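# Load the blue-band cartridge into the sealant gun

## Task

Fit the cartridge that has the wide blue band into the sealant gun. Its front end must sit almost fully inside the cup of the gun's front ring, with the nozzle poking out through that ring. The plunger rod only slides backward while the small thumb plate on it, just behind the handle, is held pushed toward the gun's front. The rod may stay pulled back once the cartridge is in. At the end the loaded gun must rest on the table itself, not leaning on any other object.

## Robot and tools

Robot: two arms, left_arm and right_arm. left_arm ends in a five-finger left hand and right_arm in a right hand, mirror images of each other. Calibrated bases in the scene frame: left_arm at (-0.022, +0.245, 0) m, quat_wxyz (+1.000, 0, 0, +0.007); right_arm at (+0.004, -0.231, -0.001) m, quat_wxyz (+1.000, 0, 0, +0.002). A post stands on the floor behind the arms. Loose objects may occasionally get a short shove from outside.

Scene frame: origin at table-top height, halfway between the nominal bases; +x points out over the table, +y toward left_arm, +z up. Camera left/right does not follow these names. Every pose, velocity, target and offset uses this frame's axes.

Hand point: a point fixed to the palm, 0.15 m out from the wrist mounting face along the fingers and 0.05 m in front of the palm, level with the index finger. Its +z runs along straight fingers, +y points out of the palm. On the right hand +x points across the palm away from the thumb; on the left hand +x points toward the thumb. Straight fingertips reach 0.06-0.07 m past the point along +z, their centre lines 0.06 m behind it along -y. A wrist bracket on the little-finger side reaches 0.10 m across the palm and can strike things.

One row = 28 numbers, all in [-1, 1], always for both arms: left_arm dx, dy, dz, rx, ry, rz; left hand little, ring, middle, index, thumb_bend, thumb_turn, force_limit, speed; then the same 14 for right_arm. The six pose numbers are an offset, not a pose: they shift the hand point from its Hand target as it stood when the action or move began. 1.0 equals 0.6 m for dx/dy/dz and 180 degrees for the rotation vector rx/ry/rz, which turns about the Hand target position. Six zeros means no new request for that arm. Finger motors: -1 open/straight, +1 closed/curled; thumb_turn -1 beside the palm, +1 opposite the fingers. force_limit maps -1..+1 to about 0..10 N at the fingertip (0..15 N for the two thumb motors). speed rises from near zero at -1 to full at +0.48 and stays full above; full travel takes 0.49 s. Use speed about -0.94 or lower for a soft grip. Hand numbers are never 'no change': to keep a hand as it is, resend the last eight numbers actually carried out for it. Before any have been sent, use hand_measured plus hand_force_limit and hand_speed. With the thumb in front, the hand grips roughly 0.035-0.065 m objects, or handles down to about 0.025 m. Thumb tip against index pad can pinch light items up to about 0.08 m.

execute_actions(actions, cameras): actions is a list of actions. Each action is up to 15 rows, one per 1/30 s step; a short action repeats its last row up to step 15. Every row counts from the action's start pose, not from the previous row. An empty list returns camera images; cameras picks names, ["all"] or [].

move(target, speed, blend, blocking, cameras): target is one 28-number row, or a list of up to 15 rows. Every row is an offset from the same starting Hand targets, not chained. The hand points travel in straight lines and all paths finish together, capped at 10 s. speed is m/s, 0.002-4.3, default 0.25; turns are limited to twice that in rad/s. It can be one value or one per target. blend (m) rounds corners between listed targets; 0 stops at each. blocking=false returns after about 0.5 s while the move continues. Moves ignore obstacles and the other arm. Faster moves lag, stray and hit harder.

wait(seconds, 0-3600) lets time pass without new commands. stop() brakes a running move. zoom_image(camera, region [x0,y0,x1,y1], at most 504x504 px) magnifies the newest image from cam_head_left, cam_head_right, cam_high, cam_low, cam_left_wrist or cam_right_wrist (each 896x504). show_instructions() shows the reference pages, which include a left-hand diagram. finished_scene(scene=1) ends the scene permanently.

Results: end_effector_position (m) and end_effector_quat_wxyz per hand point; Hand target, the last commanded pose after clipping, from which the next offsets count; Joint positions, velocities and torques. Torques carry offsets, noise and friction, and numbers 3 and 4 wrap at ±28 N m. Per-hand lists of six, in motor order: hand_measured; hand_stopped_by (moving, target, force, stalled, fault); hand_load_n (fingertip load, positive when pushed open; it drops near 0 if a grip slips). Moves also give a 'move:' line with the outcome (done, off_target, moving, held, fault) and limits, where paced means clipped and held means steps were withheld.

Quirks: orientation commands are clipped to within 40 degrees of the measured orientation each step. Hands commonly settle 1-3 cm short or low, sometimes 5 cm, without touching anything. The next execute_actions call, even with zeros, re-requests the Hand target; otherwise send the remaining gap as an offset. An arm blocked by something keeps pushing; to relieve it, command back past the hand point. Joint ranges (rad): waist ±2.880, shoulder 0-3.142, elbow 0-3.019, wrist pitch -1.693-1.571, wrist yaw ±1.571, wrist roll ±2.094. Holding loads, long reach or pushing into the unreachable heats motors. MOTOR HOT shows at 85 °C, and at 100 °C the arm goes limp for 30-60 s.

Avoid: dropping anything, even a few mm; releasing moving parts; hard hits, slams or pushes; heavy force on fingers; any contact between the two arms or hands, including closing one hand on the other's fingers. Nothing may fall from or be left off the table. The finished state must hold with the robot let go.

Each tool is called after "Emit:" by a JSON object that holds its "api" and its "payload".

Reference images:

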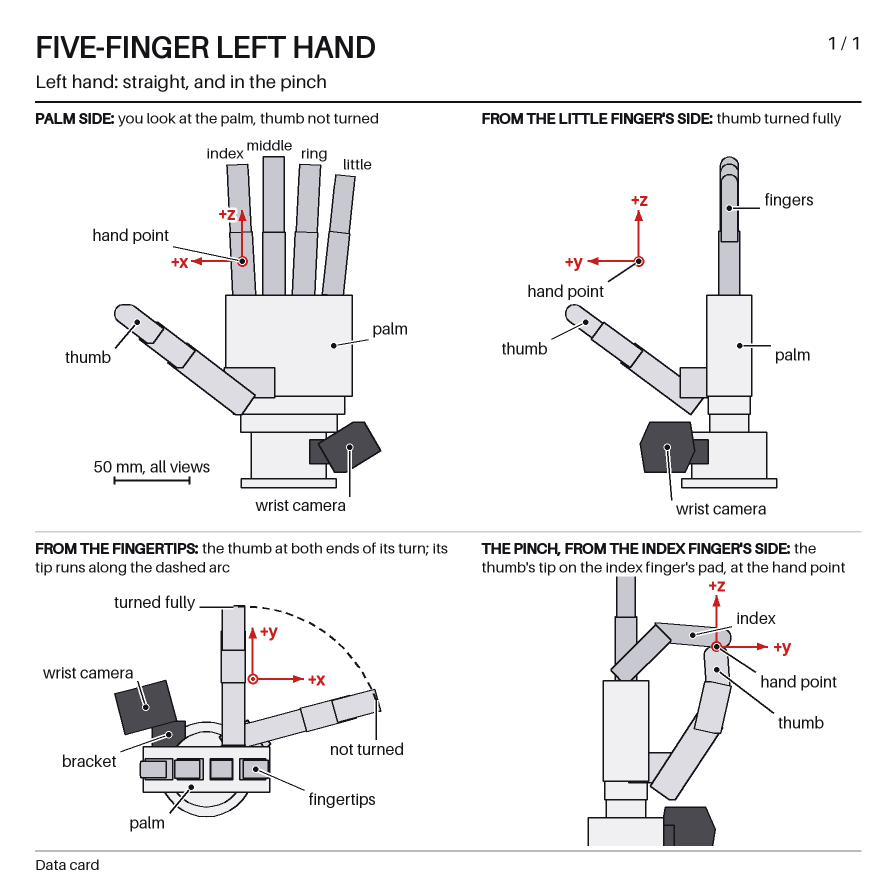

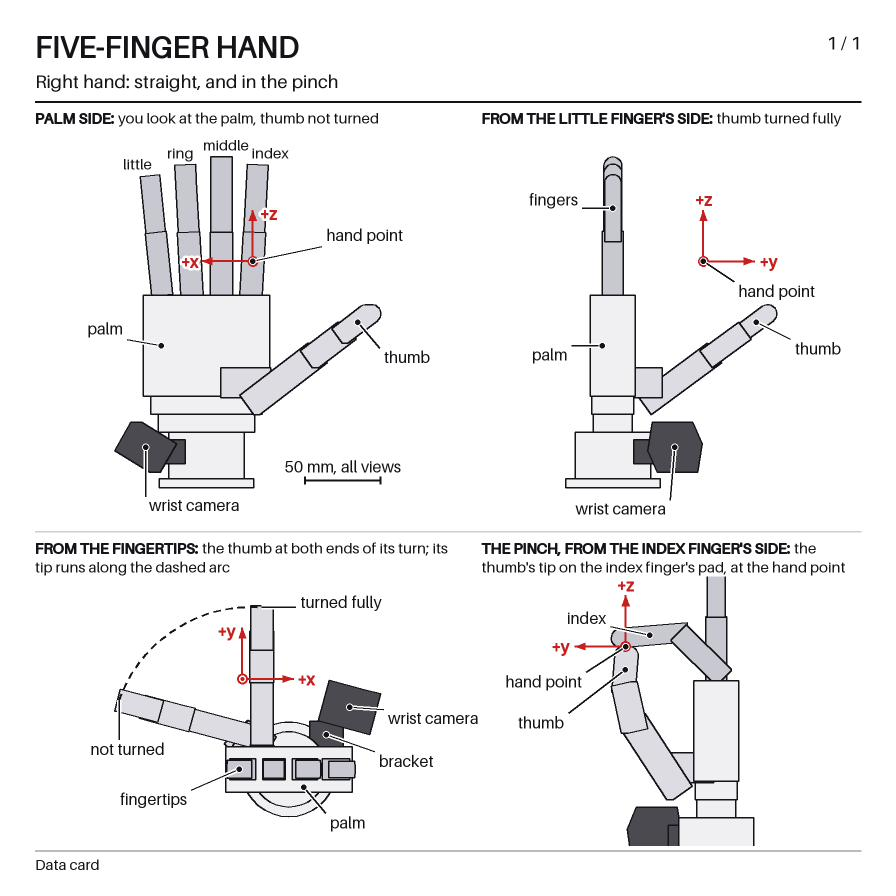

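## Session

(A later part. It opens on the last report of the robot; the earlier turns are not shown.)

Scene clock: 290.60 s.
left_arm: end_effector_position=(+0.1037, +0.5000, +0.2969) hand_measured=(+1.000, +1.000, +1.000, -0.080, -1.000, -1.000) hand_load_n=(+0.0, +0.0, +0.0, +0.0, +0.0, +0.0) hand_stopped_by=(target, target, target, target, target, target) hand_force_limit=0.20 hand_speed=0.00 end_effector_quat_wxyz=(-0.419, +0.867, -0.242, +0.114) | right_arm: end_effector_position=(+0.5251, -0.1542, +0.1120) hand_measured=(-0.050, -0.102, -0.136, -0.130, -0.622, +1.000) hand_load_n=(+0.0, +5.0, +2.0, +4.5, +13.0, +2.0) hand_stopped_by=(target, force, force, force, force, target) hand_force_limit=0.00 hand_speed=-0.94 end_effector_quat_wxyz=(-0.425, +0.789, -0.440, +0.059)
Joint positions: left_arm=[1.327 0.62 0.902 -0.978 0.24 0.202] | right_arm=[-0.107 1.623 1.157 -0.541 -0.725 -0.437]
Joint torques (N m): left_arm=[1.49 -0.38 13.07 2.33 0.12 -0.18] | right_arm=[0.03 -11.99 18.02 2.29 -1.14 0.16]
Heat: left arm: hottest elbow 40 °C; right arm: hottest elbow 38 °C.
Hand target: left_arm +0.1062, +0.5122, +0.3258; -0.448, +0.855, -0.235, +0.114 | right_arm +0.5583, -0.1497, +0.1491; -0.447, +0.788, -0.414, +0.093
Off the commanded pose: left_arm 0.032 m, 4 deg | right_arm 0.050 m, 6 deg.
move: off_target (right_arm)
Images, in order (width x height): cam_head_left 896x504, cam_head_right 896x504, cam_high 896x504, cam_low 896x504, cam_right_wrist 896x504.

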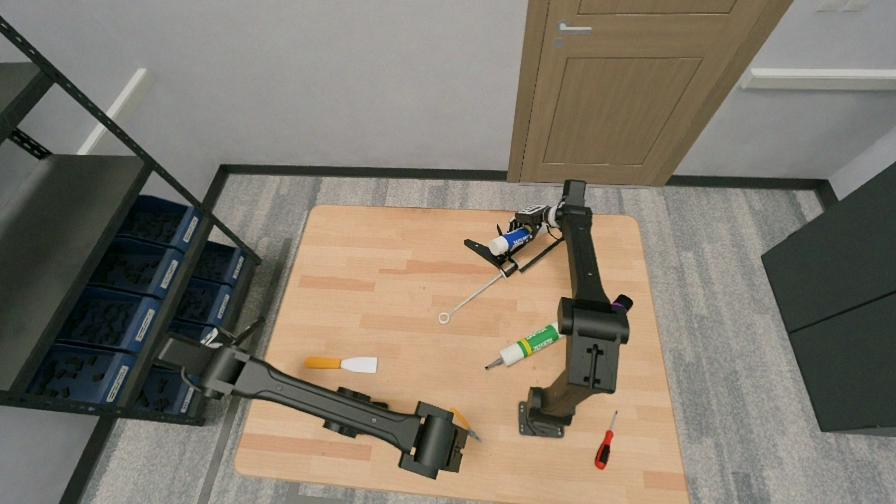

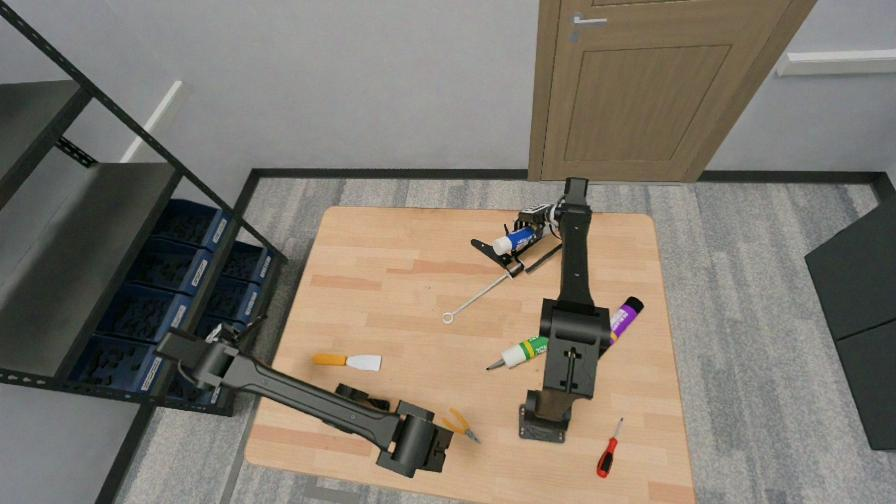

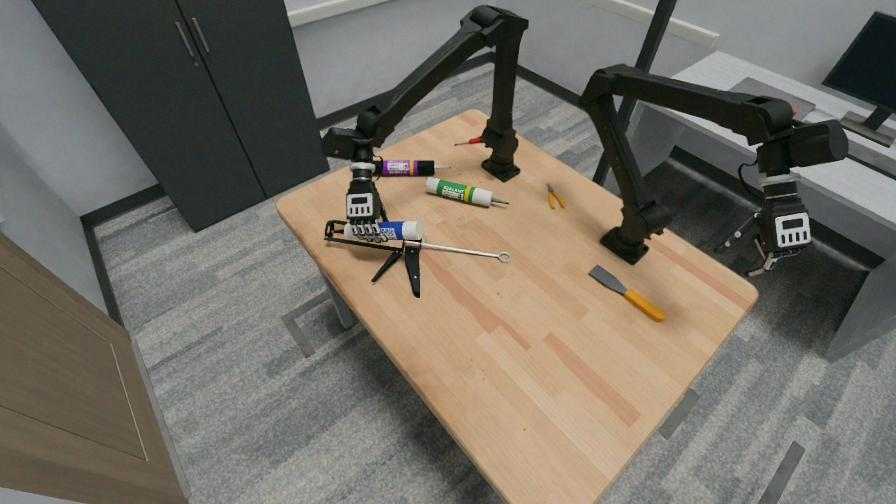

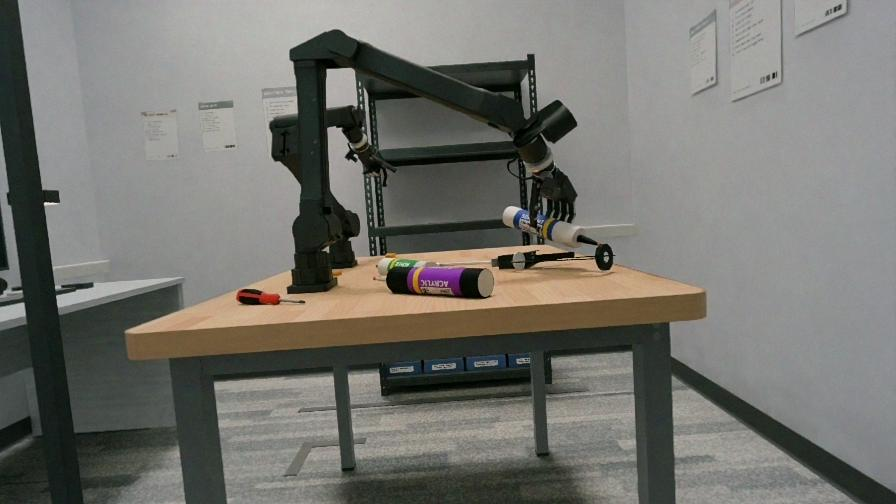

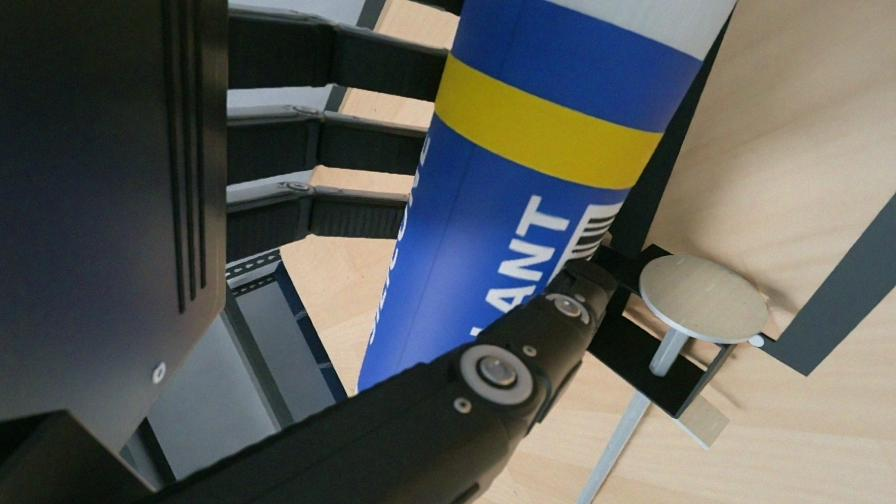

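Emit:
{"api": "move", "payload": {"target": [0,0,0,0,0,0,1,1,1,-0.08,-1,-1,0.2,0,-0.036,-0.03,-0.035,0,0,0.0167,-0.05,-0.1,-0.1,-0.1,-0.3,1,0,-0.94], "speed": 0.06, "cameras": ["cam_low","cam_head_left","cam_right_wrist","cam_high"]}}

Emit:
{"api": "zoom_image", "payload": {"camera": "cam_low", "region": [490, 180, 630, 290]}}

Emit:
{"api": "zoom_image", "payload": {"camera": "cam_high", "region": [310, 170, 430, 260]}}

Scene clock: 293.57 s.
left_arm: end_effector_position=(+0.1037, +0.5000, +0.2969) hand_measured=(+1.000, +1.000, +1.000, -0.080, -1.000, -1.000) hand_load_n=(+0.0, +0.5, +0.0, +0.0, +0.0, +0.0) hand_stopped_by=(target, target, target, target, target, target) hand_force_limit=0.20 hand_speed=0.00 end_effector_quat_wxyz=(-0.419, +0.867, -0.242, +0.114) | right_arm: end_effector_position=(+0.5248, -0.1646, +0.1126) hand_measured=(-0.050, -0.102, -0.136, -0.130, -0.622, +1.000) hand_load_n=(+0.0, +5.0, +2.0, +4.5, +13.0, +2.5) hand_stopped_by=(target, force, force, force, force, target) hand_force_limit=0.00 hand_speed=-0.94 end_effector_quat_wxyz=(-0.440, +0.802, -0.399, +0.070)
Joint positions: left_arm=[1.327 0.62 0.902 -0.978 0.24 0.202] | right_arm=[-0.133 1.625 1.157 -0.546 -0.78 -0.542]
Joint torques (N m): left_arm=[0.97 0.38 13.12 2.1 0.08 -0.11] | right_arm=[-1.38 -11.58 13.96 1.52 -1.18 0.16]
Heat: left arm: hottest elbow 40 °C; right arm: hottest elbow 38 °C.
Hand target: left_arm +0.1062, +0.5122, +0.3258; -0.448, +0.855, -0.235, +0.114 | right_arm +0.5367, -0.1676, +0.1280; -0.449, +0.798, -0.393, +0.081
Off the commanded pose: left_arm 0.032 m, 4 deg | right_arm 0.020 m, 2 deg.
move: off_target (right_arm)
Images, in order (width x height): cam_head_left 896x504, cam_high 896x504, cam_low 896x504, cam_right_wrist 896x504.

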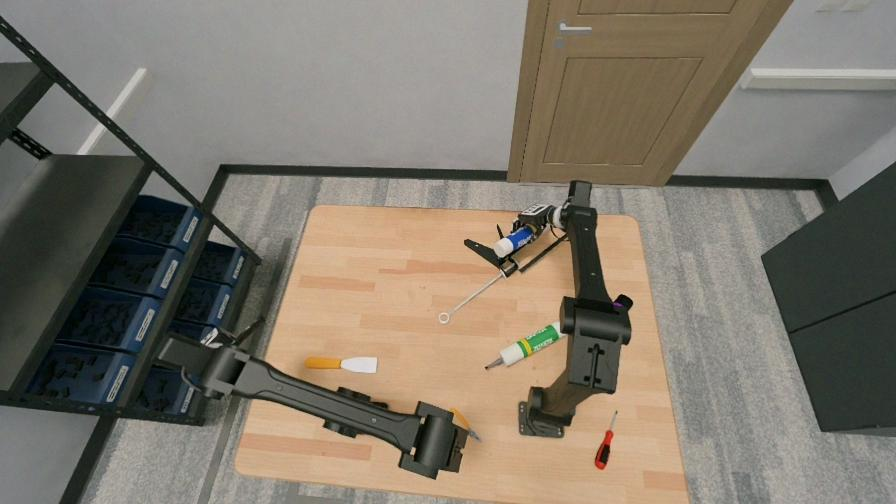

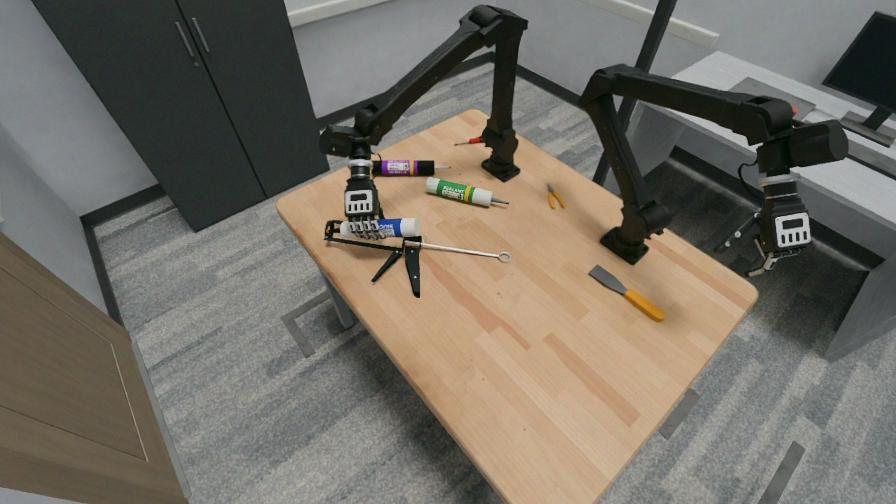

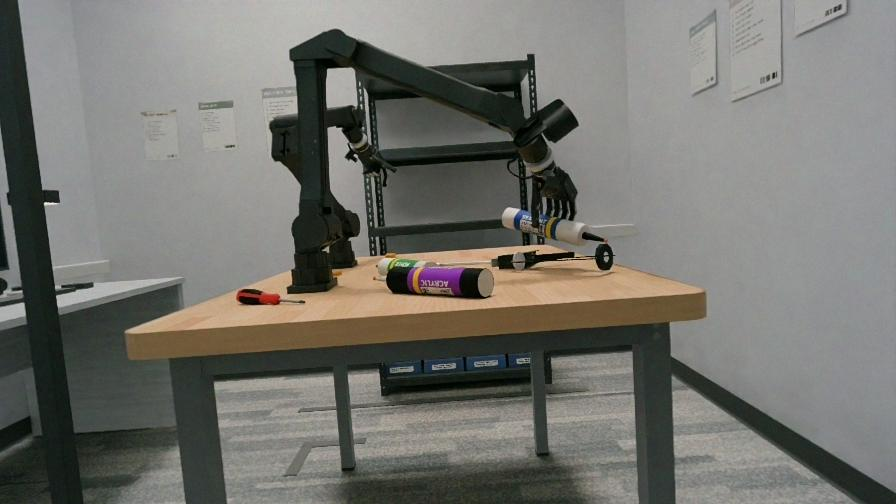

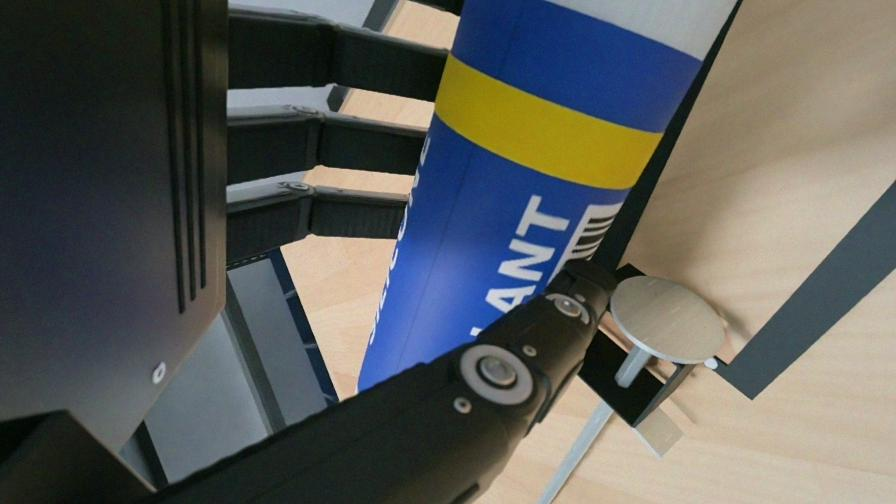

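Scaled by 3.600 from the camera's image (finer frame: 1280x720).

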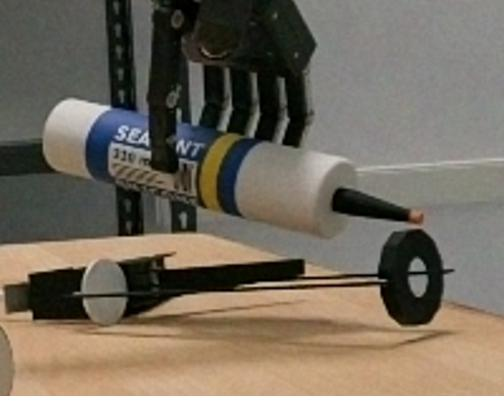

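Scaled by 4.200 from the camera's image (finer frame: 1280x720).

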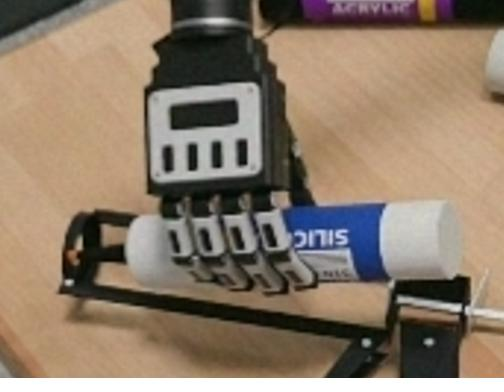

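Emit:
{"api": "move", "payload": {"target": [0,0,0,0,0,0,1,1,1,-0.08,-1,-1,0.2,0,-0.067,-0.004,-0.015,0,0,-0.008,-0.05,-0.1,-0.1,-0.1,-0.3,1,0,-0.94], "speed": 0.08, "cameras": ["cam_low","cam_right_wrist","cam_high"]}}

Emit:
{"api": "zoom_image", "payload": {"camera": "cam_low", "region": [490, 180, 630, 290]}}

Emit:
{"api": "zoom_image", "payload": {"camera": "cam_high", "region": [310, 170, 430, 260]}}

Scene clock: 296.93 s.
left_arm: end_effector_position=(+0.1037, +0.5000, +0.2969) hand_measured=(+1.000, +1.000, +1.000, -0.080, -1.000, -1.000) hand_load_n=(+0.0, +0.0, +0.0, +0.0, -0.5, +0.0) hand_stopped_by=(target, target, target, target, target, target) hand_force_limit=0.20 hand_speed=0.00 end_effector_quat_wxyz=(-0.419, +0.867, -0.242, +0.114) | right_arm: end_effector_position=(+0.4906, -0.1662, +0.1004) hand_measured=(-0.050, -0.102, -0.136, -0.130, -0.622, +1.000) hand_load_n=(+0.5, +5.0, +1.5, +4.0, +13.0, +2.0) hand_stopped_by=(target, force, force, force, force, target) hand_force_limit=0.00 hand_speed=-0.94 end_effector_quat_wxyz=(-0.437, +0.799, -0.407, +0.066)
Joint positions: left_arm=[1.327 0.62 0.902 -0.978 0.24 0.202] | right_arm=[-0.145 1.563 1.047 -0.515 -0.78 -0.543]
Joint torques (N m): left_arm=[0.97 0.5 13.2 2.25 0.09 -0.18] | right_arm=[-1.67 -12.57 10.95 2.48 -0.99 0.27]
Heat: left arm: hottest elbow 40 °C; right arm: hottest elbow 38 °C.
Hand target: left_arm +0.1062, +0.5122, +0.3258; -0.448, +0.855, -0.235, +0.114 | right_arm +0.4966, -0.1700, +0.1192; -0.448, +0.794, -0.403, +0.087
Off the commanded pose: left_arm 0.032 m, 4 deg | right_arm 0.020 m, 3 deg.
move: off_target (right_arm)
Images, in order (width x height): cam_high 896x504, cam_low 896x504, cam_right_wrist 896x504.

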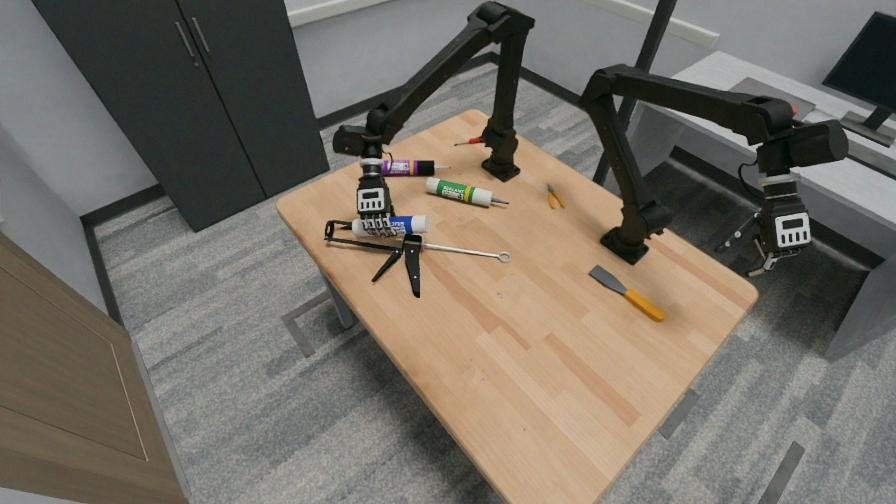

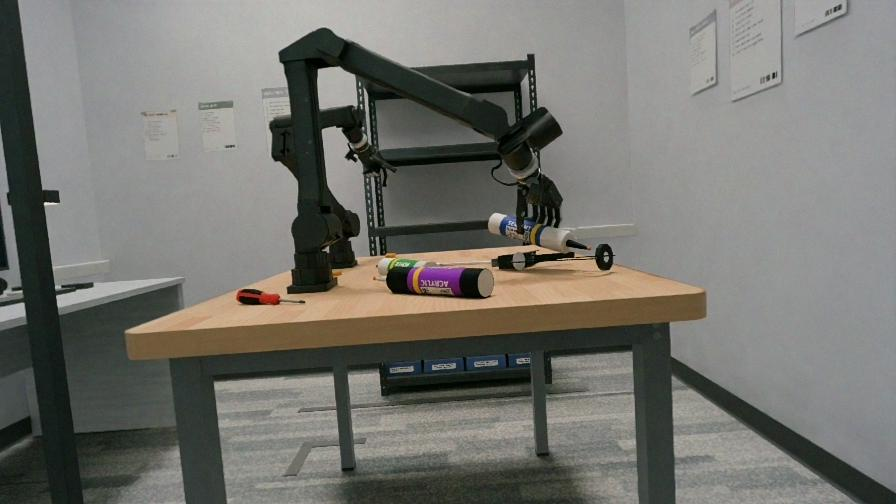

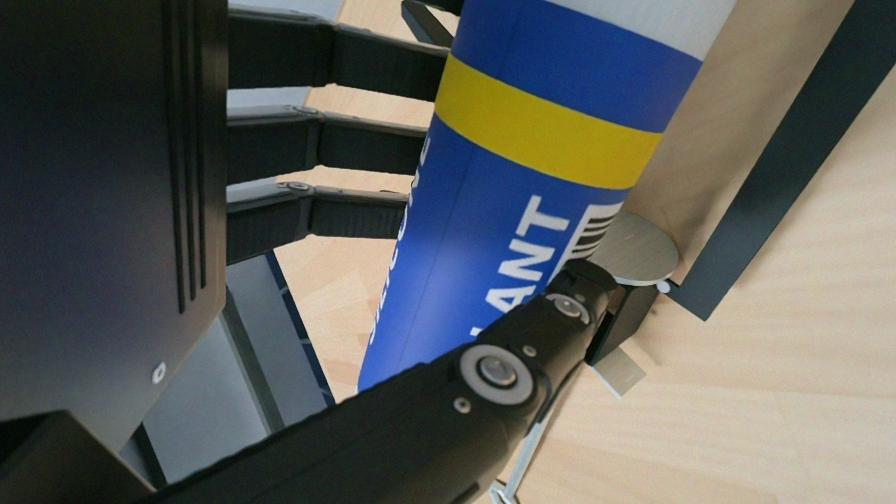

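Scaled by 3.600 from the camera's image (finer frame: 1280x720).

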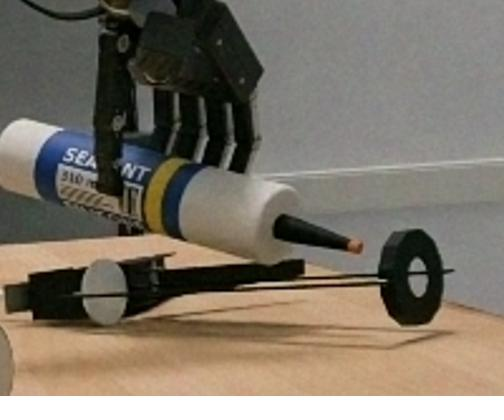

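Scaled by 4.200 from the camera's image (finer frame: 1280x720).

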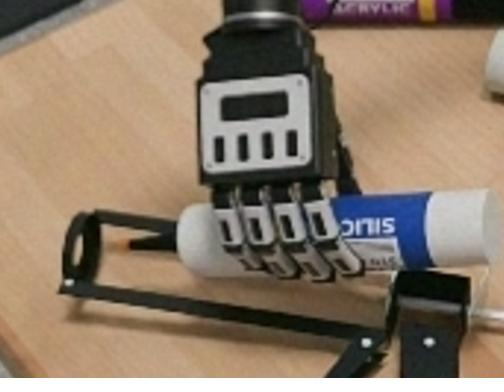

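Emit:
{"api": "move", "payload": {"target": [0,0,0,0,0,0,1,1,1,-0.08,-1,-1,0.2,0,0,0,-0.04,0,0,0,-0.05,-0.1,-0.1,-0.1,-0.3,1,0,-0.94], "speed": 0.05, "cameras": ["cam_low","cam_right_wrist","cam_high"]}}

Emit:
{"api": "zoom_image", "payload": {"camera": "cam_low", "region": [480, 180, 620, 290]}}

Emit:
{"api": "zoom_image", "payload": {"camera": "cam_high", "region": [315, 170, 435, 260]}}

Scene clock: 298.40 s.
left_arm: end_effector_position=(+0.1037, +0.5000, +0.2969) hand_measured=(+1.000, +1.000, +1.000, -0.080, -1.000, -1.000) hand_load_n=(+0.0, +0.0, +0.0, +0.0, +0.0, +0.0) hand_stopped_by=(target, target, target, target, target, target) hand_force_limit=0.20 hand_speed=0.00 end_effector_quat_wxyz=(-0.419, +0.867, -0.242, +0.114) | right_arm: end_effector_position=(+0.4910, -0.1663, +0.0908) hand_measured=(-0.050, -0.102, -0.136, -0.130, -0.622, +1.000) hand_load_n=(+0.5, +5.0, +2.0, +4.5, +13.0, +2.0) hand_stopped_by=(target, force, force, force, force, target) hand_force_limit=0.00 hand_speed=-0.94 end_effector_quat_wxyz=(-0.441, +0.799, -0.401, +0.079)
Joint positions: left_arm=[1.327 0.62 0.902 -0.978 0.24 0.202] | right_arm=[-0.145 1.564 1.015 -0.451 -0.78 -0.543]
Joint torques (N m): left_arm=[1.03 -0.5 13.27 2.35 0.14 -0.17] | right_arm=[-1.67 -10.34 10.81 2.59 -0.98 0.27]
Motor temperatures (°C): left_arm=[35 33 41 29 30 26] | right_arm=[31 31 38 28 27 27]
Heat: left arm: hottest elbow 41 °C; right arm: hottest elbow 38 °C.
Hand target: left_arm +0.1062, +0.5122, +0.3258; -0.448, +0.855, -0.235, +0.114 | right_arm +0.4965, -0.1700, +0.0951; -0.448, +0.794, -0.403, +0.087
Off the commanded pose: left_arm 0.032 m, 4 deg | right_arm 0.008 m, 1 deg.
move: done
Images, in order (width x height): cam_high 896x504, cam_low 896x504, cam_right_wrist 896x504.

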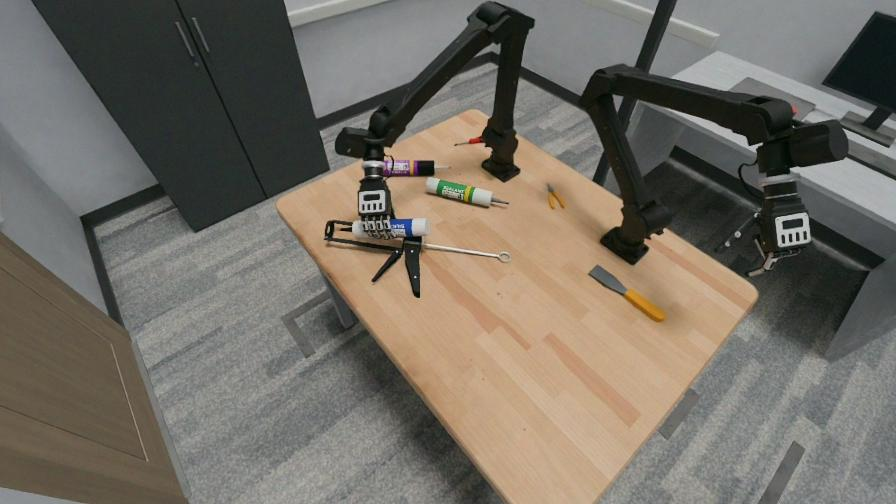

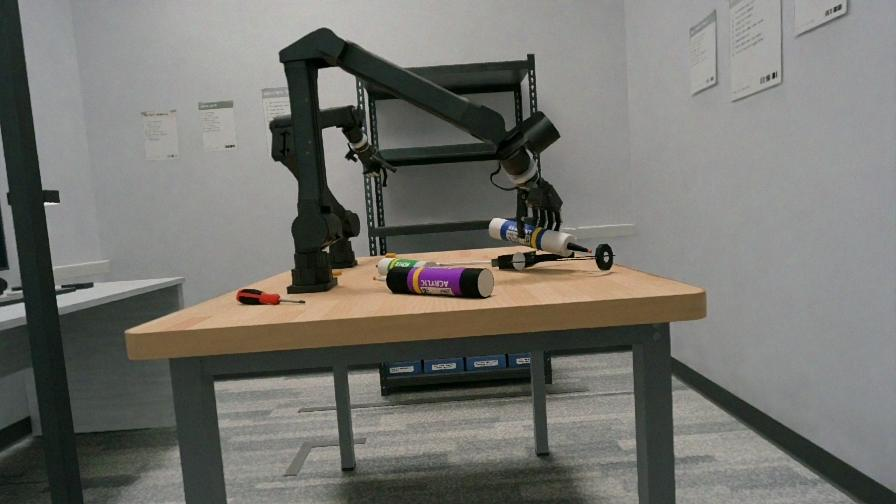

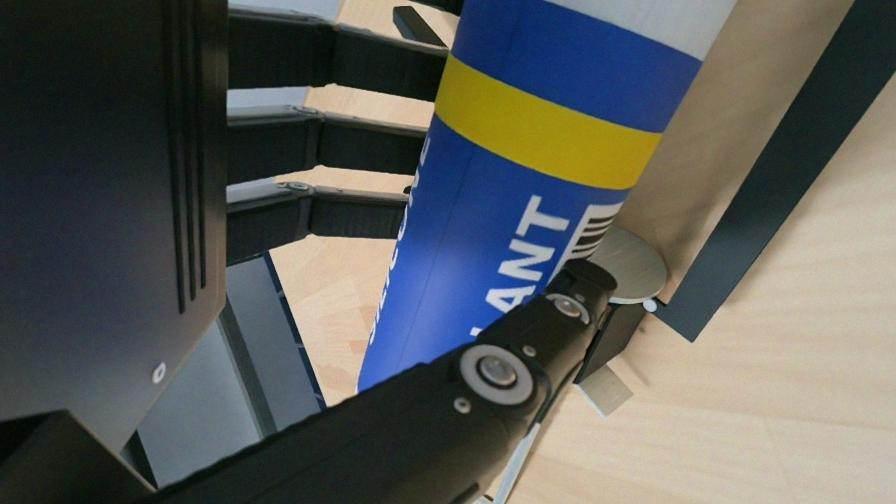

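Scaled by 3.600 from the camera's image (finer frame: 1280x720).

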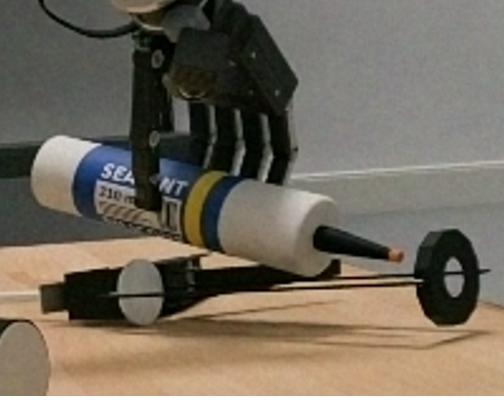

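Scaled by 4.200 from the camera's image (finer frame: 1280x720).

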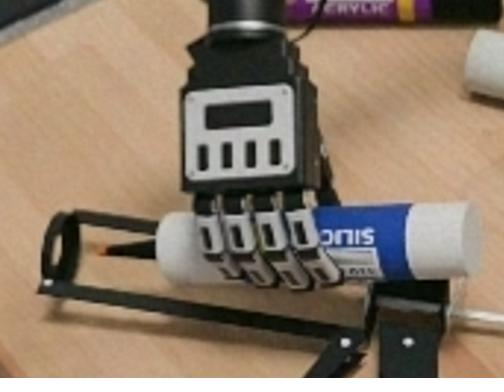

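Emit:
{"api": "move", "payload": {"target": [0,0,0,0,0,0,1,1,1,-0.08,-1,-1,0.2,0,0.004,0.004,-0.028,0,0,-0.011,-0.05,-0.1,-0.1,-0.1,-0.3,1,0,-0.94], "speed": 0.05, "cameras": ["cam_low","cam_right_wrist","cam_high"]}}

Emit:
{"api": "zoom_image", "payload": {"camera": "cam_low", "region": [480, 180, 620, 290]}}

Emit:
{"api": "zoom_image", "payload": {"camera": "cam_high", "region": [315, 170, 435, 260]}}

Scene clock: 304.33 s.
left_arm: end_effector_position=(+0.1037, +0.5000, +0.2969) hand_measured=(+1.000, +1.000, +1.000, -0.080, -1.000, -1.000) hand_load_n=(+0.0, +0.0, +0.0, +0.0, +0.0, +0.0) hand_stopped_by=(target, target, target, target, target, target) hand_force_limit=0.20 hand_speed=0.00 end_effector_quat_wxyz=(-0.419, +0.867, -0.242, +0.114) | right_arm: end_effector_position=(+0.4942, -0.1683, +0.0723) hand_measured=(-0.050, -0.102, -0.136, -0.130, -0.622, +1.000) hand_load_n=(+0.5, +5.0, +2.0, +4.0, +13.0, +2.5) hand_stopped_by=(target, force, force, force, force, target) hand_force_limit=0.00 hand_speed=-0.94 end_effector_quat_wxyz=(-0.438, +0.794, -0.412, +0.089)
Joint positions: left_arm=[1.327 0.62 0.902 -0.978 0.24 0.202] | right_arm=[-0.145 1.585 0.98 -0.365 -0.757 -0.509]
Joint torques (N m): left_arm=[1.44 -0.21 13.2 2.33 0.16 -0.18] | right_arm=[-1.03 -10.58 10.47 2.61 -0.92 0.39]
Heat: left arm: hottest elbow 41 °C; right arm: hottest elbow 38 °C.
Hand target: left_arm +0.1062, +0.5122, +0.3258; -0.448, +0.855, -0.235, +0.114 | right_arm +0.4990, -0.1676, +0.0783; -0.446, +0.786, -0.417, +0.094
Off the commanded pose: left_arm 0.032 m, 4 deg | right_arm 0.008 m, 1 deg.
move: done
Images, in order (width x height): cam_high 896x504, cam_low 896x504, cam_right_wrist 896x504.

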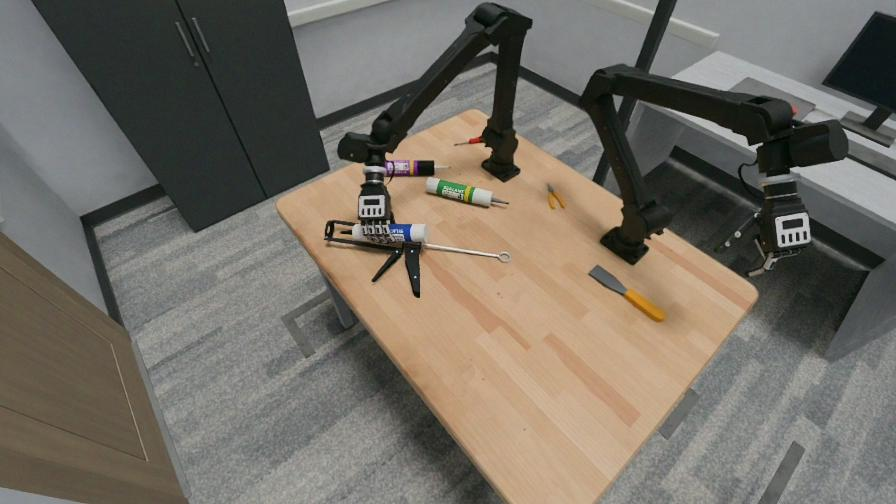

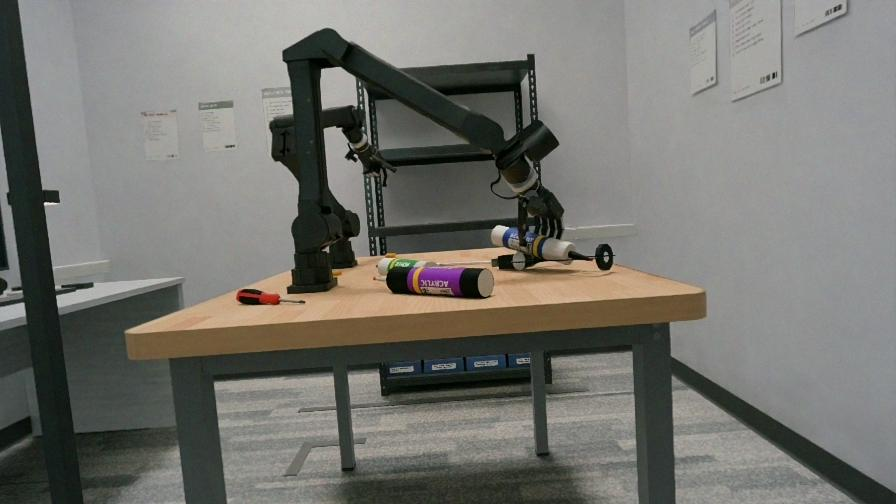

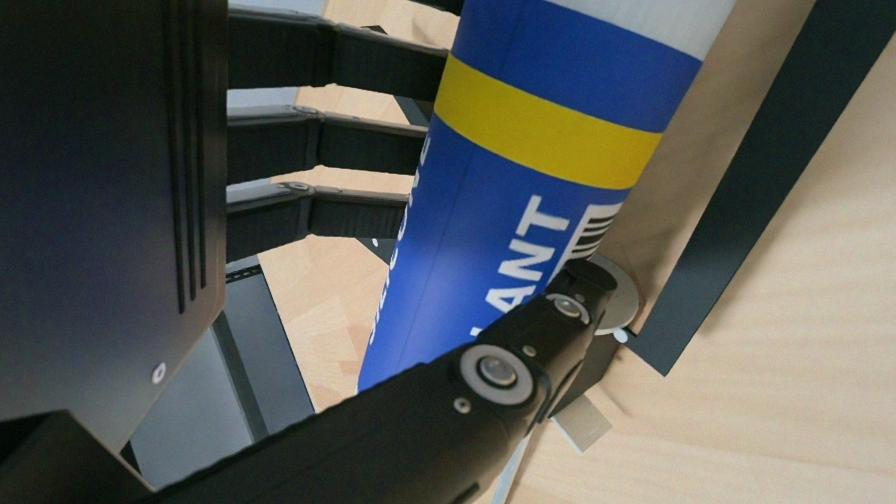

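Scaled by 3.600 from the camera's image (finer frame: 1280x720).

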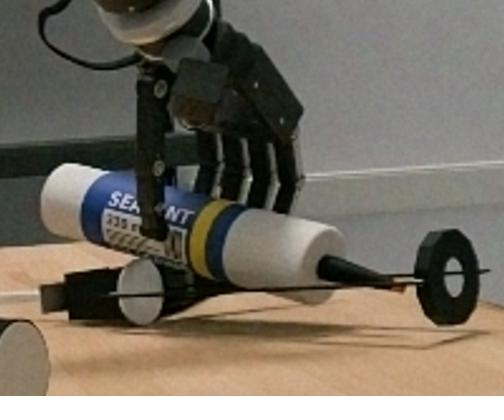

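Scaled by 4.200 from the camera's image (finer frame: 1280x720).

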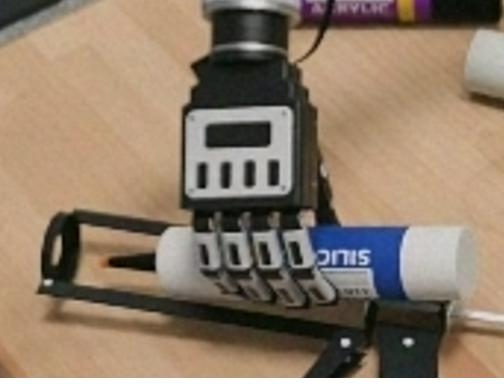

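Emit:
{"api": "wait", "payload": {"seconds": 0.1, "cameras": ["cam_high","cam_low"]}}

Scene clock: 305.00 s.
left_arm: end_effector_position=(+0.1037, +0.5000, +0.2969) hand_measured=(+1.000, +1.000, +1.000, -0.080, -1.000, -1.000) hand_load_n=(+0.0, +0.0, +0.0, +0.0, +0.0, +0.0) hand_stopped_by=(target, target, target, target, target, target) hand_force_limit=0.20 hand_speed=0.00 end_effector_quat_wxyz=(-0.419, +0.867, -0.242, +0.114) | right_arm: end_effector_position=(+0.4942, -0.1683, +0.0723) hand_measured=(-0.050, -0.102, -0.136, -0.130, -0.622, +1.000) hand_load_n=(+0.0, +5.0, +1.5, +4.0, +13.0, +2.5) hand_stopped_by=(target, force, force, force, force, target) hand_force_limit=0.00 hand_speed=-0.94 end_effector_quat_wxyz=(-0.438, +0.793, -0.413, +0.089)
Joint positions: left_arm=[1.327 0.62 0.902 -0.978 0.24 0.202] | right_arm=[-0.145 1.585 0.98 -0.365 -0.757 -0.508]
Joint torques (N m): left_arm=[0.91 0.21 13.14 2.29 0.16 -0.14] | right_arm=[-1.03 -10.64 10.47 2.67 -0.91 0.39]
Heat: left arm: hottest elbow 41 °C; right arm: hottest elbow 38 °C.
Hand target: left_arm +0.1062, +0.5122, +0.3258; -0.448, +0.855, -0.235, +0.114 | right_arm +0.4990, -0.1676, +0.0782; -0.446, +0.786, -0.416, +0.094
Off the commanded pose: left_arm 0.032 m, 4 deg | right_arm 0.008 m, 1 deg.
wait: 0.10 s; at rest from the start

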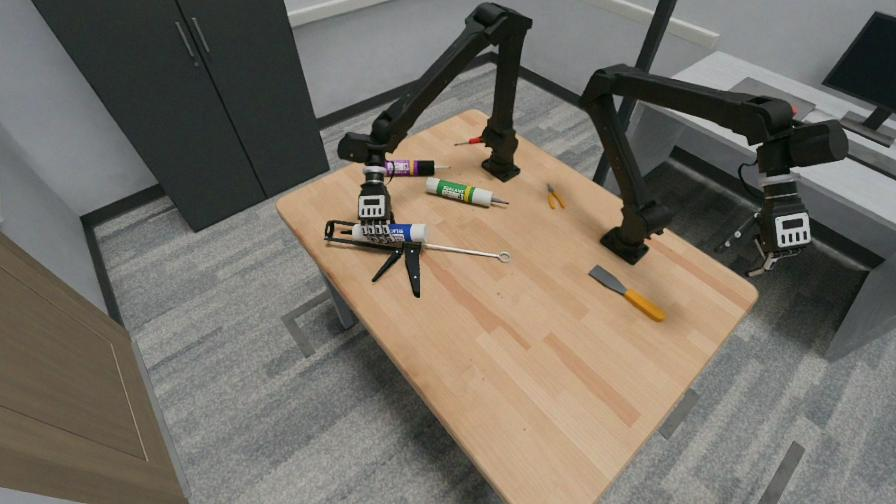

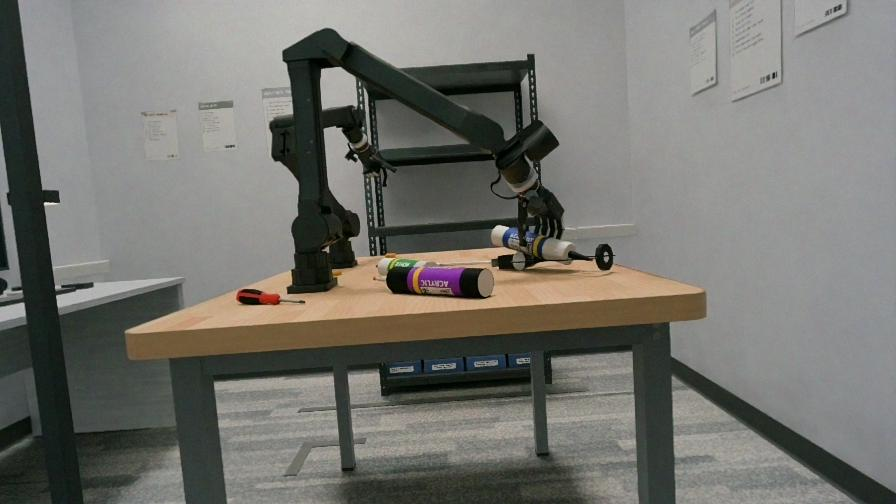

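Emit:
{"api": "zoom_image", "payload": {"camera": "cam_low", "region": [480, 200, 620, 280]}}

Emit:
{"api": "zoom_image", "payload": {"camera": "cam_high", "region": [315, 190, 435, 260]}}

Scaled by 3.600 from the camera's image (finer frame: 1280x720).

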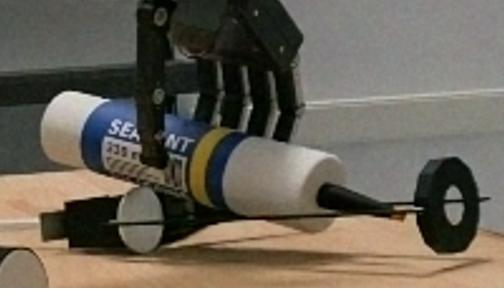

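Scaled by 4.200 from the camera's image (finer frame: 1280x720).

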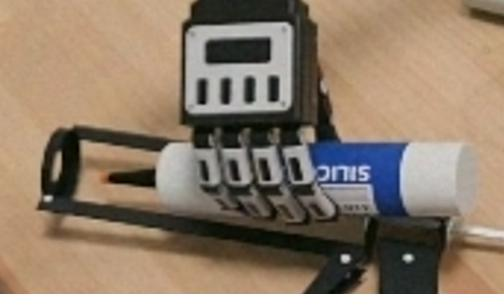

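Emit:
{"api": "move", "payload": {"target": [0,0,0,0,0,0,1,1,1,-0.08,-1,-1,0.2,0, 0.0163,-0.019,0.007,0.0066,0.005,0,-0.05,-0.1,-0.1,-0.1,-0.3,1,0,-0.94], "speed": 0.05, "cameras": ["cam_high","cam_low"]}}

Emit:
{"api": "zoom_image", "payload": {"camera": "cam_low", "region": [480, 200, 620, 280]}}

Emit:
{"api": "zoom_image", "payload": {"camera": "cam_high", "region": [315, 190, 435, 260]}}

Scene clock: 306.47 s.
left_arm: end_effector_position=(+0.1037, +0.5000, +0.2969) hand_measured=(+1.000, +1.000, +1.000, -0.080, -1.000, -1.000) hand_load_n=(+0.0, +0.0, +0.0, +0.0, +0.0, +0.0) hand_stopped_by=(target, target, target, target, target, target) hand_force_limit=0.20 hand_speed=0.00 end_effector_quat_wxyz=(-0.419, +0.867, -0.242, +0.114) | right_arm: end_effector_position=(+0.4899, -0.1723, +0.0705) hand_measured=(-0.050, -0.102, -0.136, -0.130, -0.622, +1.000) hand_load_n=(+0.5, +5.5, +2.0, +4.0, +12.5, +1.5) hand_stopped_by=(target, force, force, force, force, target) hand_force_limit=0.00 hand_speed=-0.94 end_effector_quat_wxyz=(-0.446, +0.787, -0.420, +0.075)
Joint positions: left_arm=[1.327 0.62 0.902 -0.978 0.24 0.202] | right_arm=[-0.165 1.595 0.98 -0.379 -0.79 -0.506]
Joint torques (N m): left_arm=[0.73 0.09 12.88 2.18 0.16 -0.16] | right_arm=[-1.61 -9.35 14.75 1.22 -0.82 0.23]
Heat: left arm: hottest elbow 41 °C; right arm: hottest elbow 38 °C.
Hand target: left_arm +0.1062, +0.5122, +0.3258; -0.448, +0.855, -0.235, +0.114 | right_arm +0.5087, -0.1789, +0.0825; -0.451, +0.782, -0.421, +0.084
Off the commanded pose: left_arm 0.032 m, 4 deg | right_arm 0.023 m, 1 deg.
move: off_target (right_arm)

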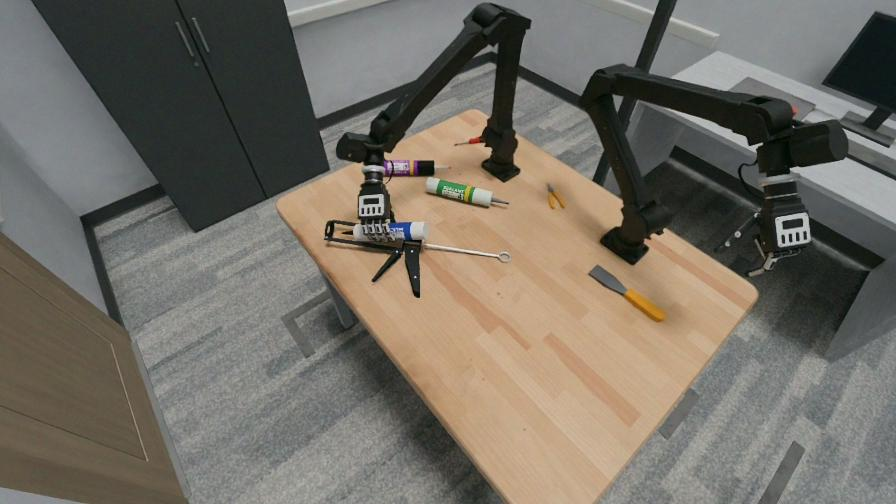

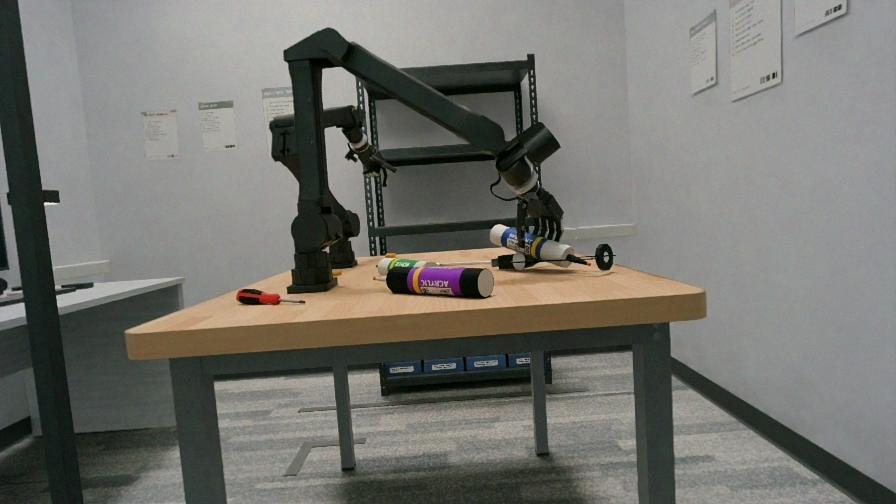

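Scaled by 3.600 from the camera's image (finer frame: 1280x720).

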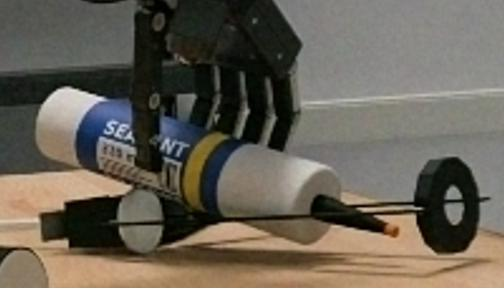

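Scaled by 4.200 from the camera's image (finer frame: 1280x720).

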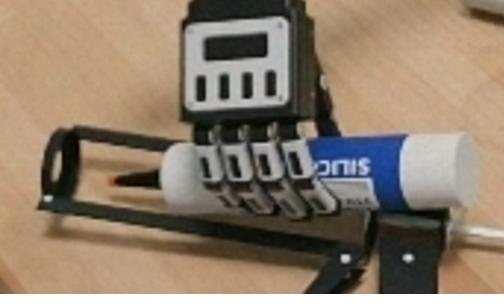

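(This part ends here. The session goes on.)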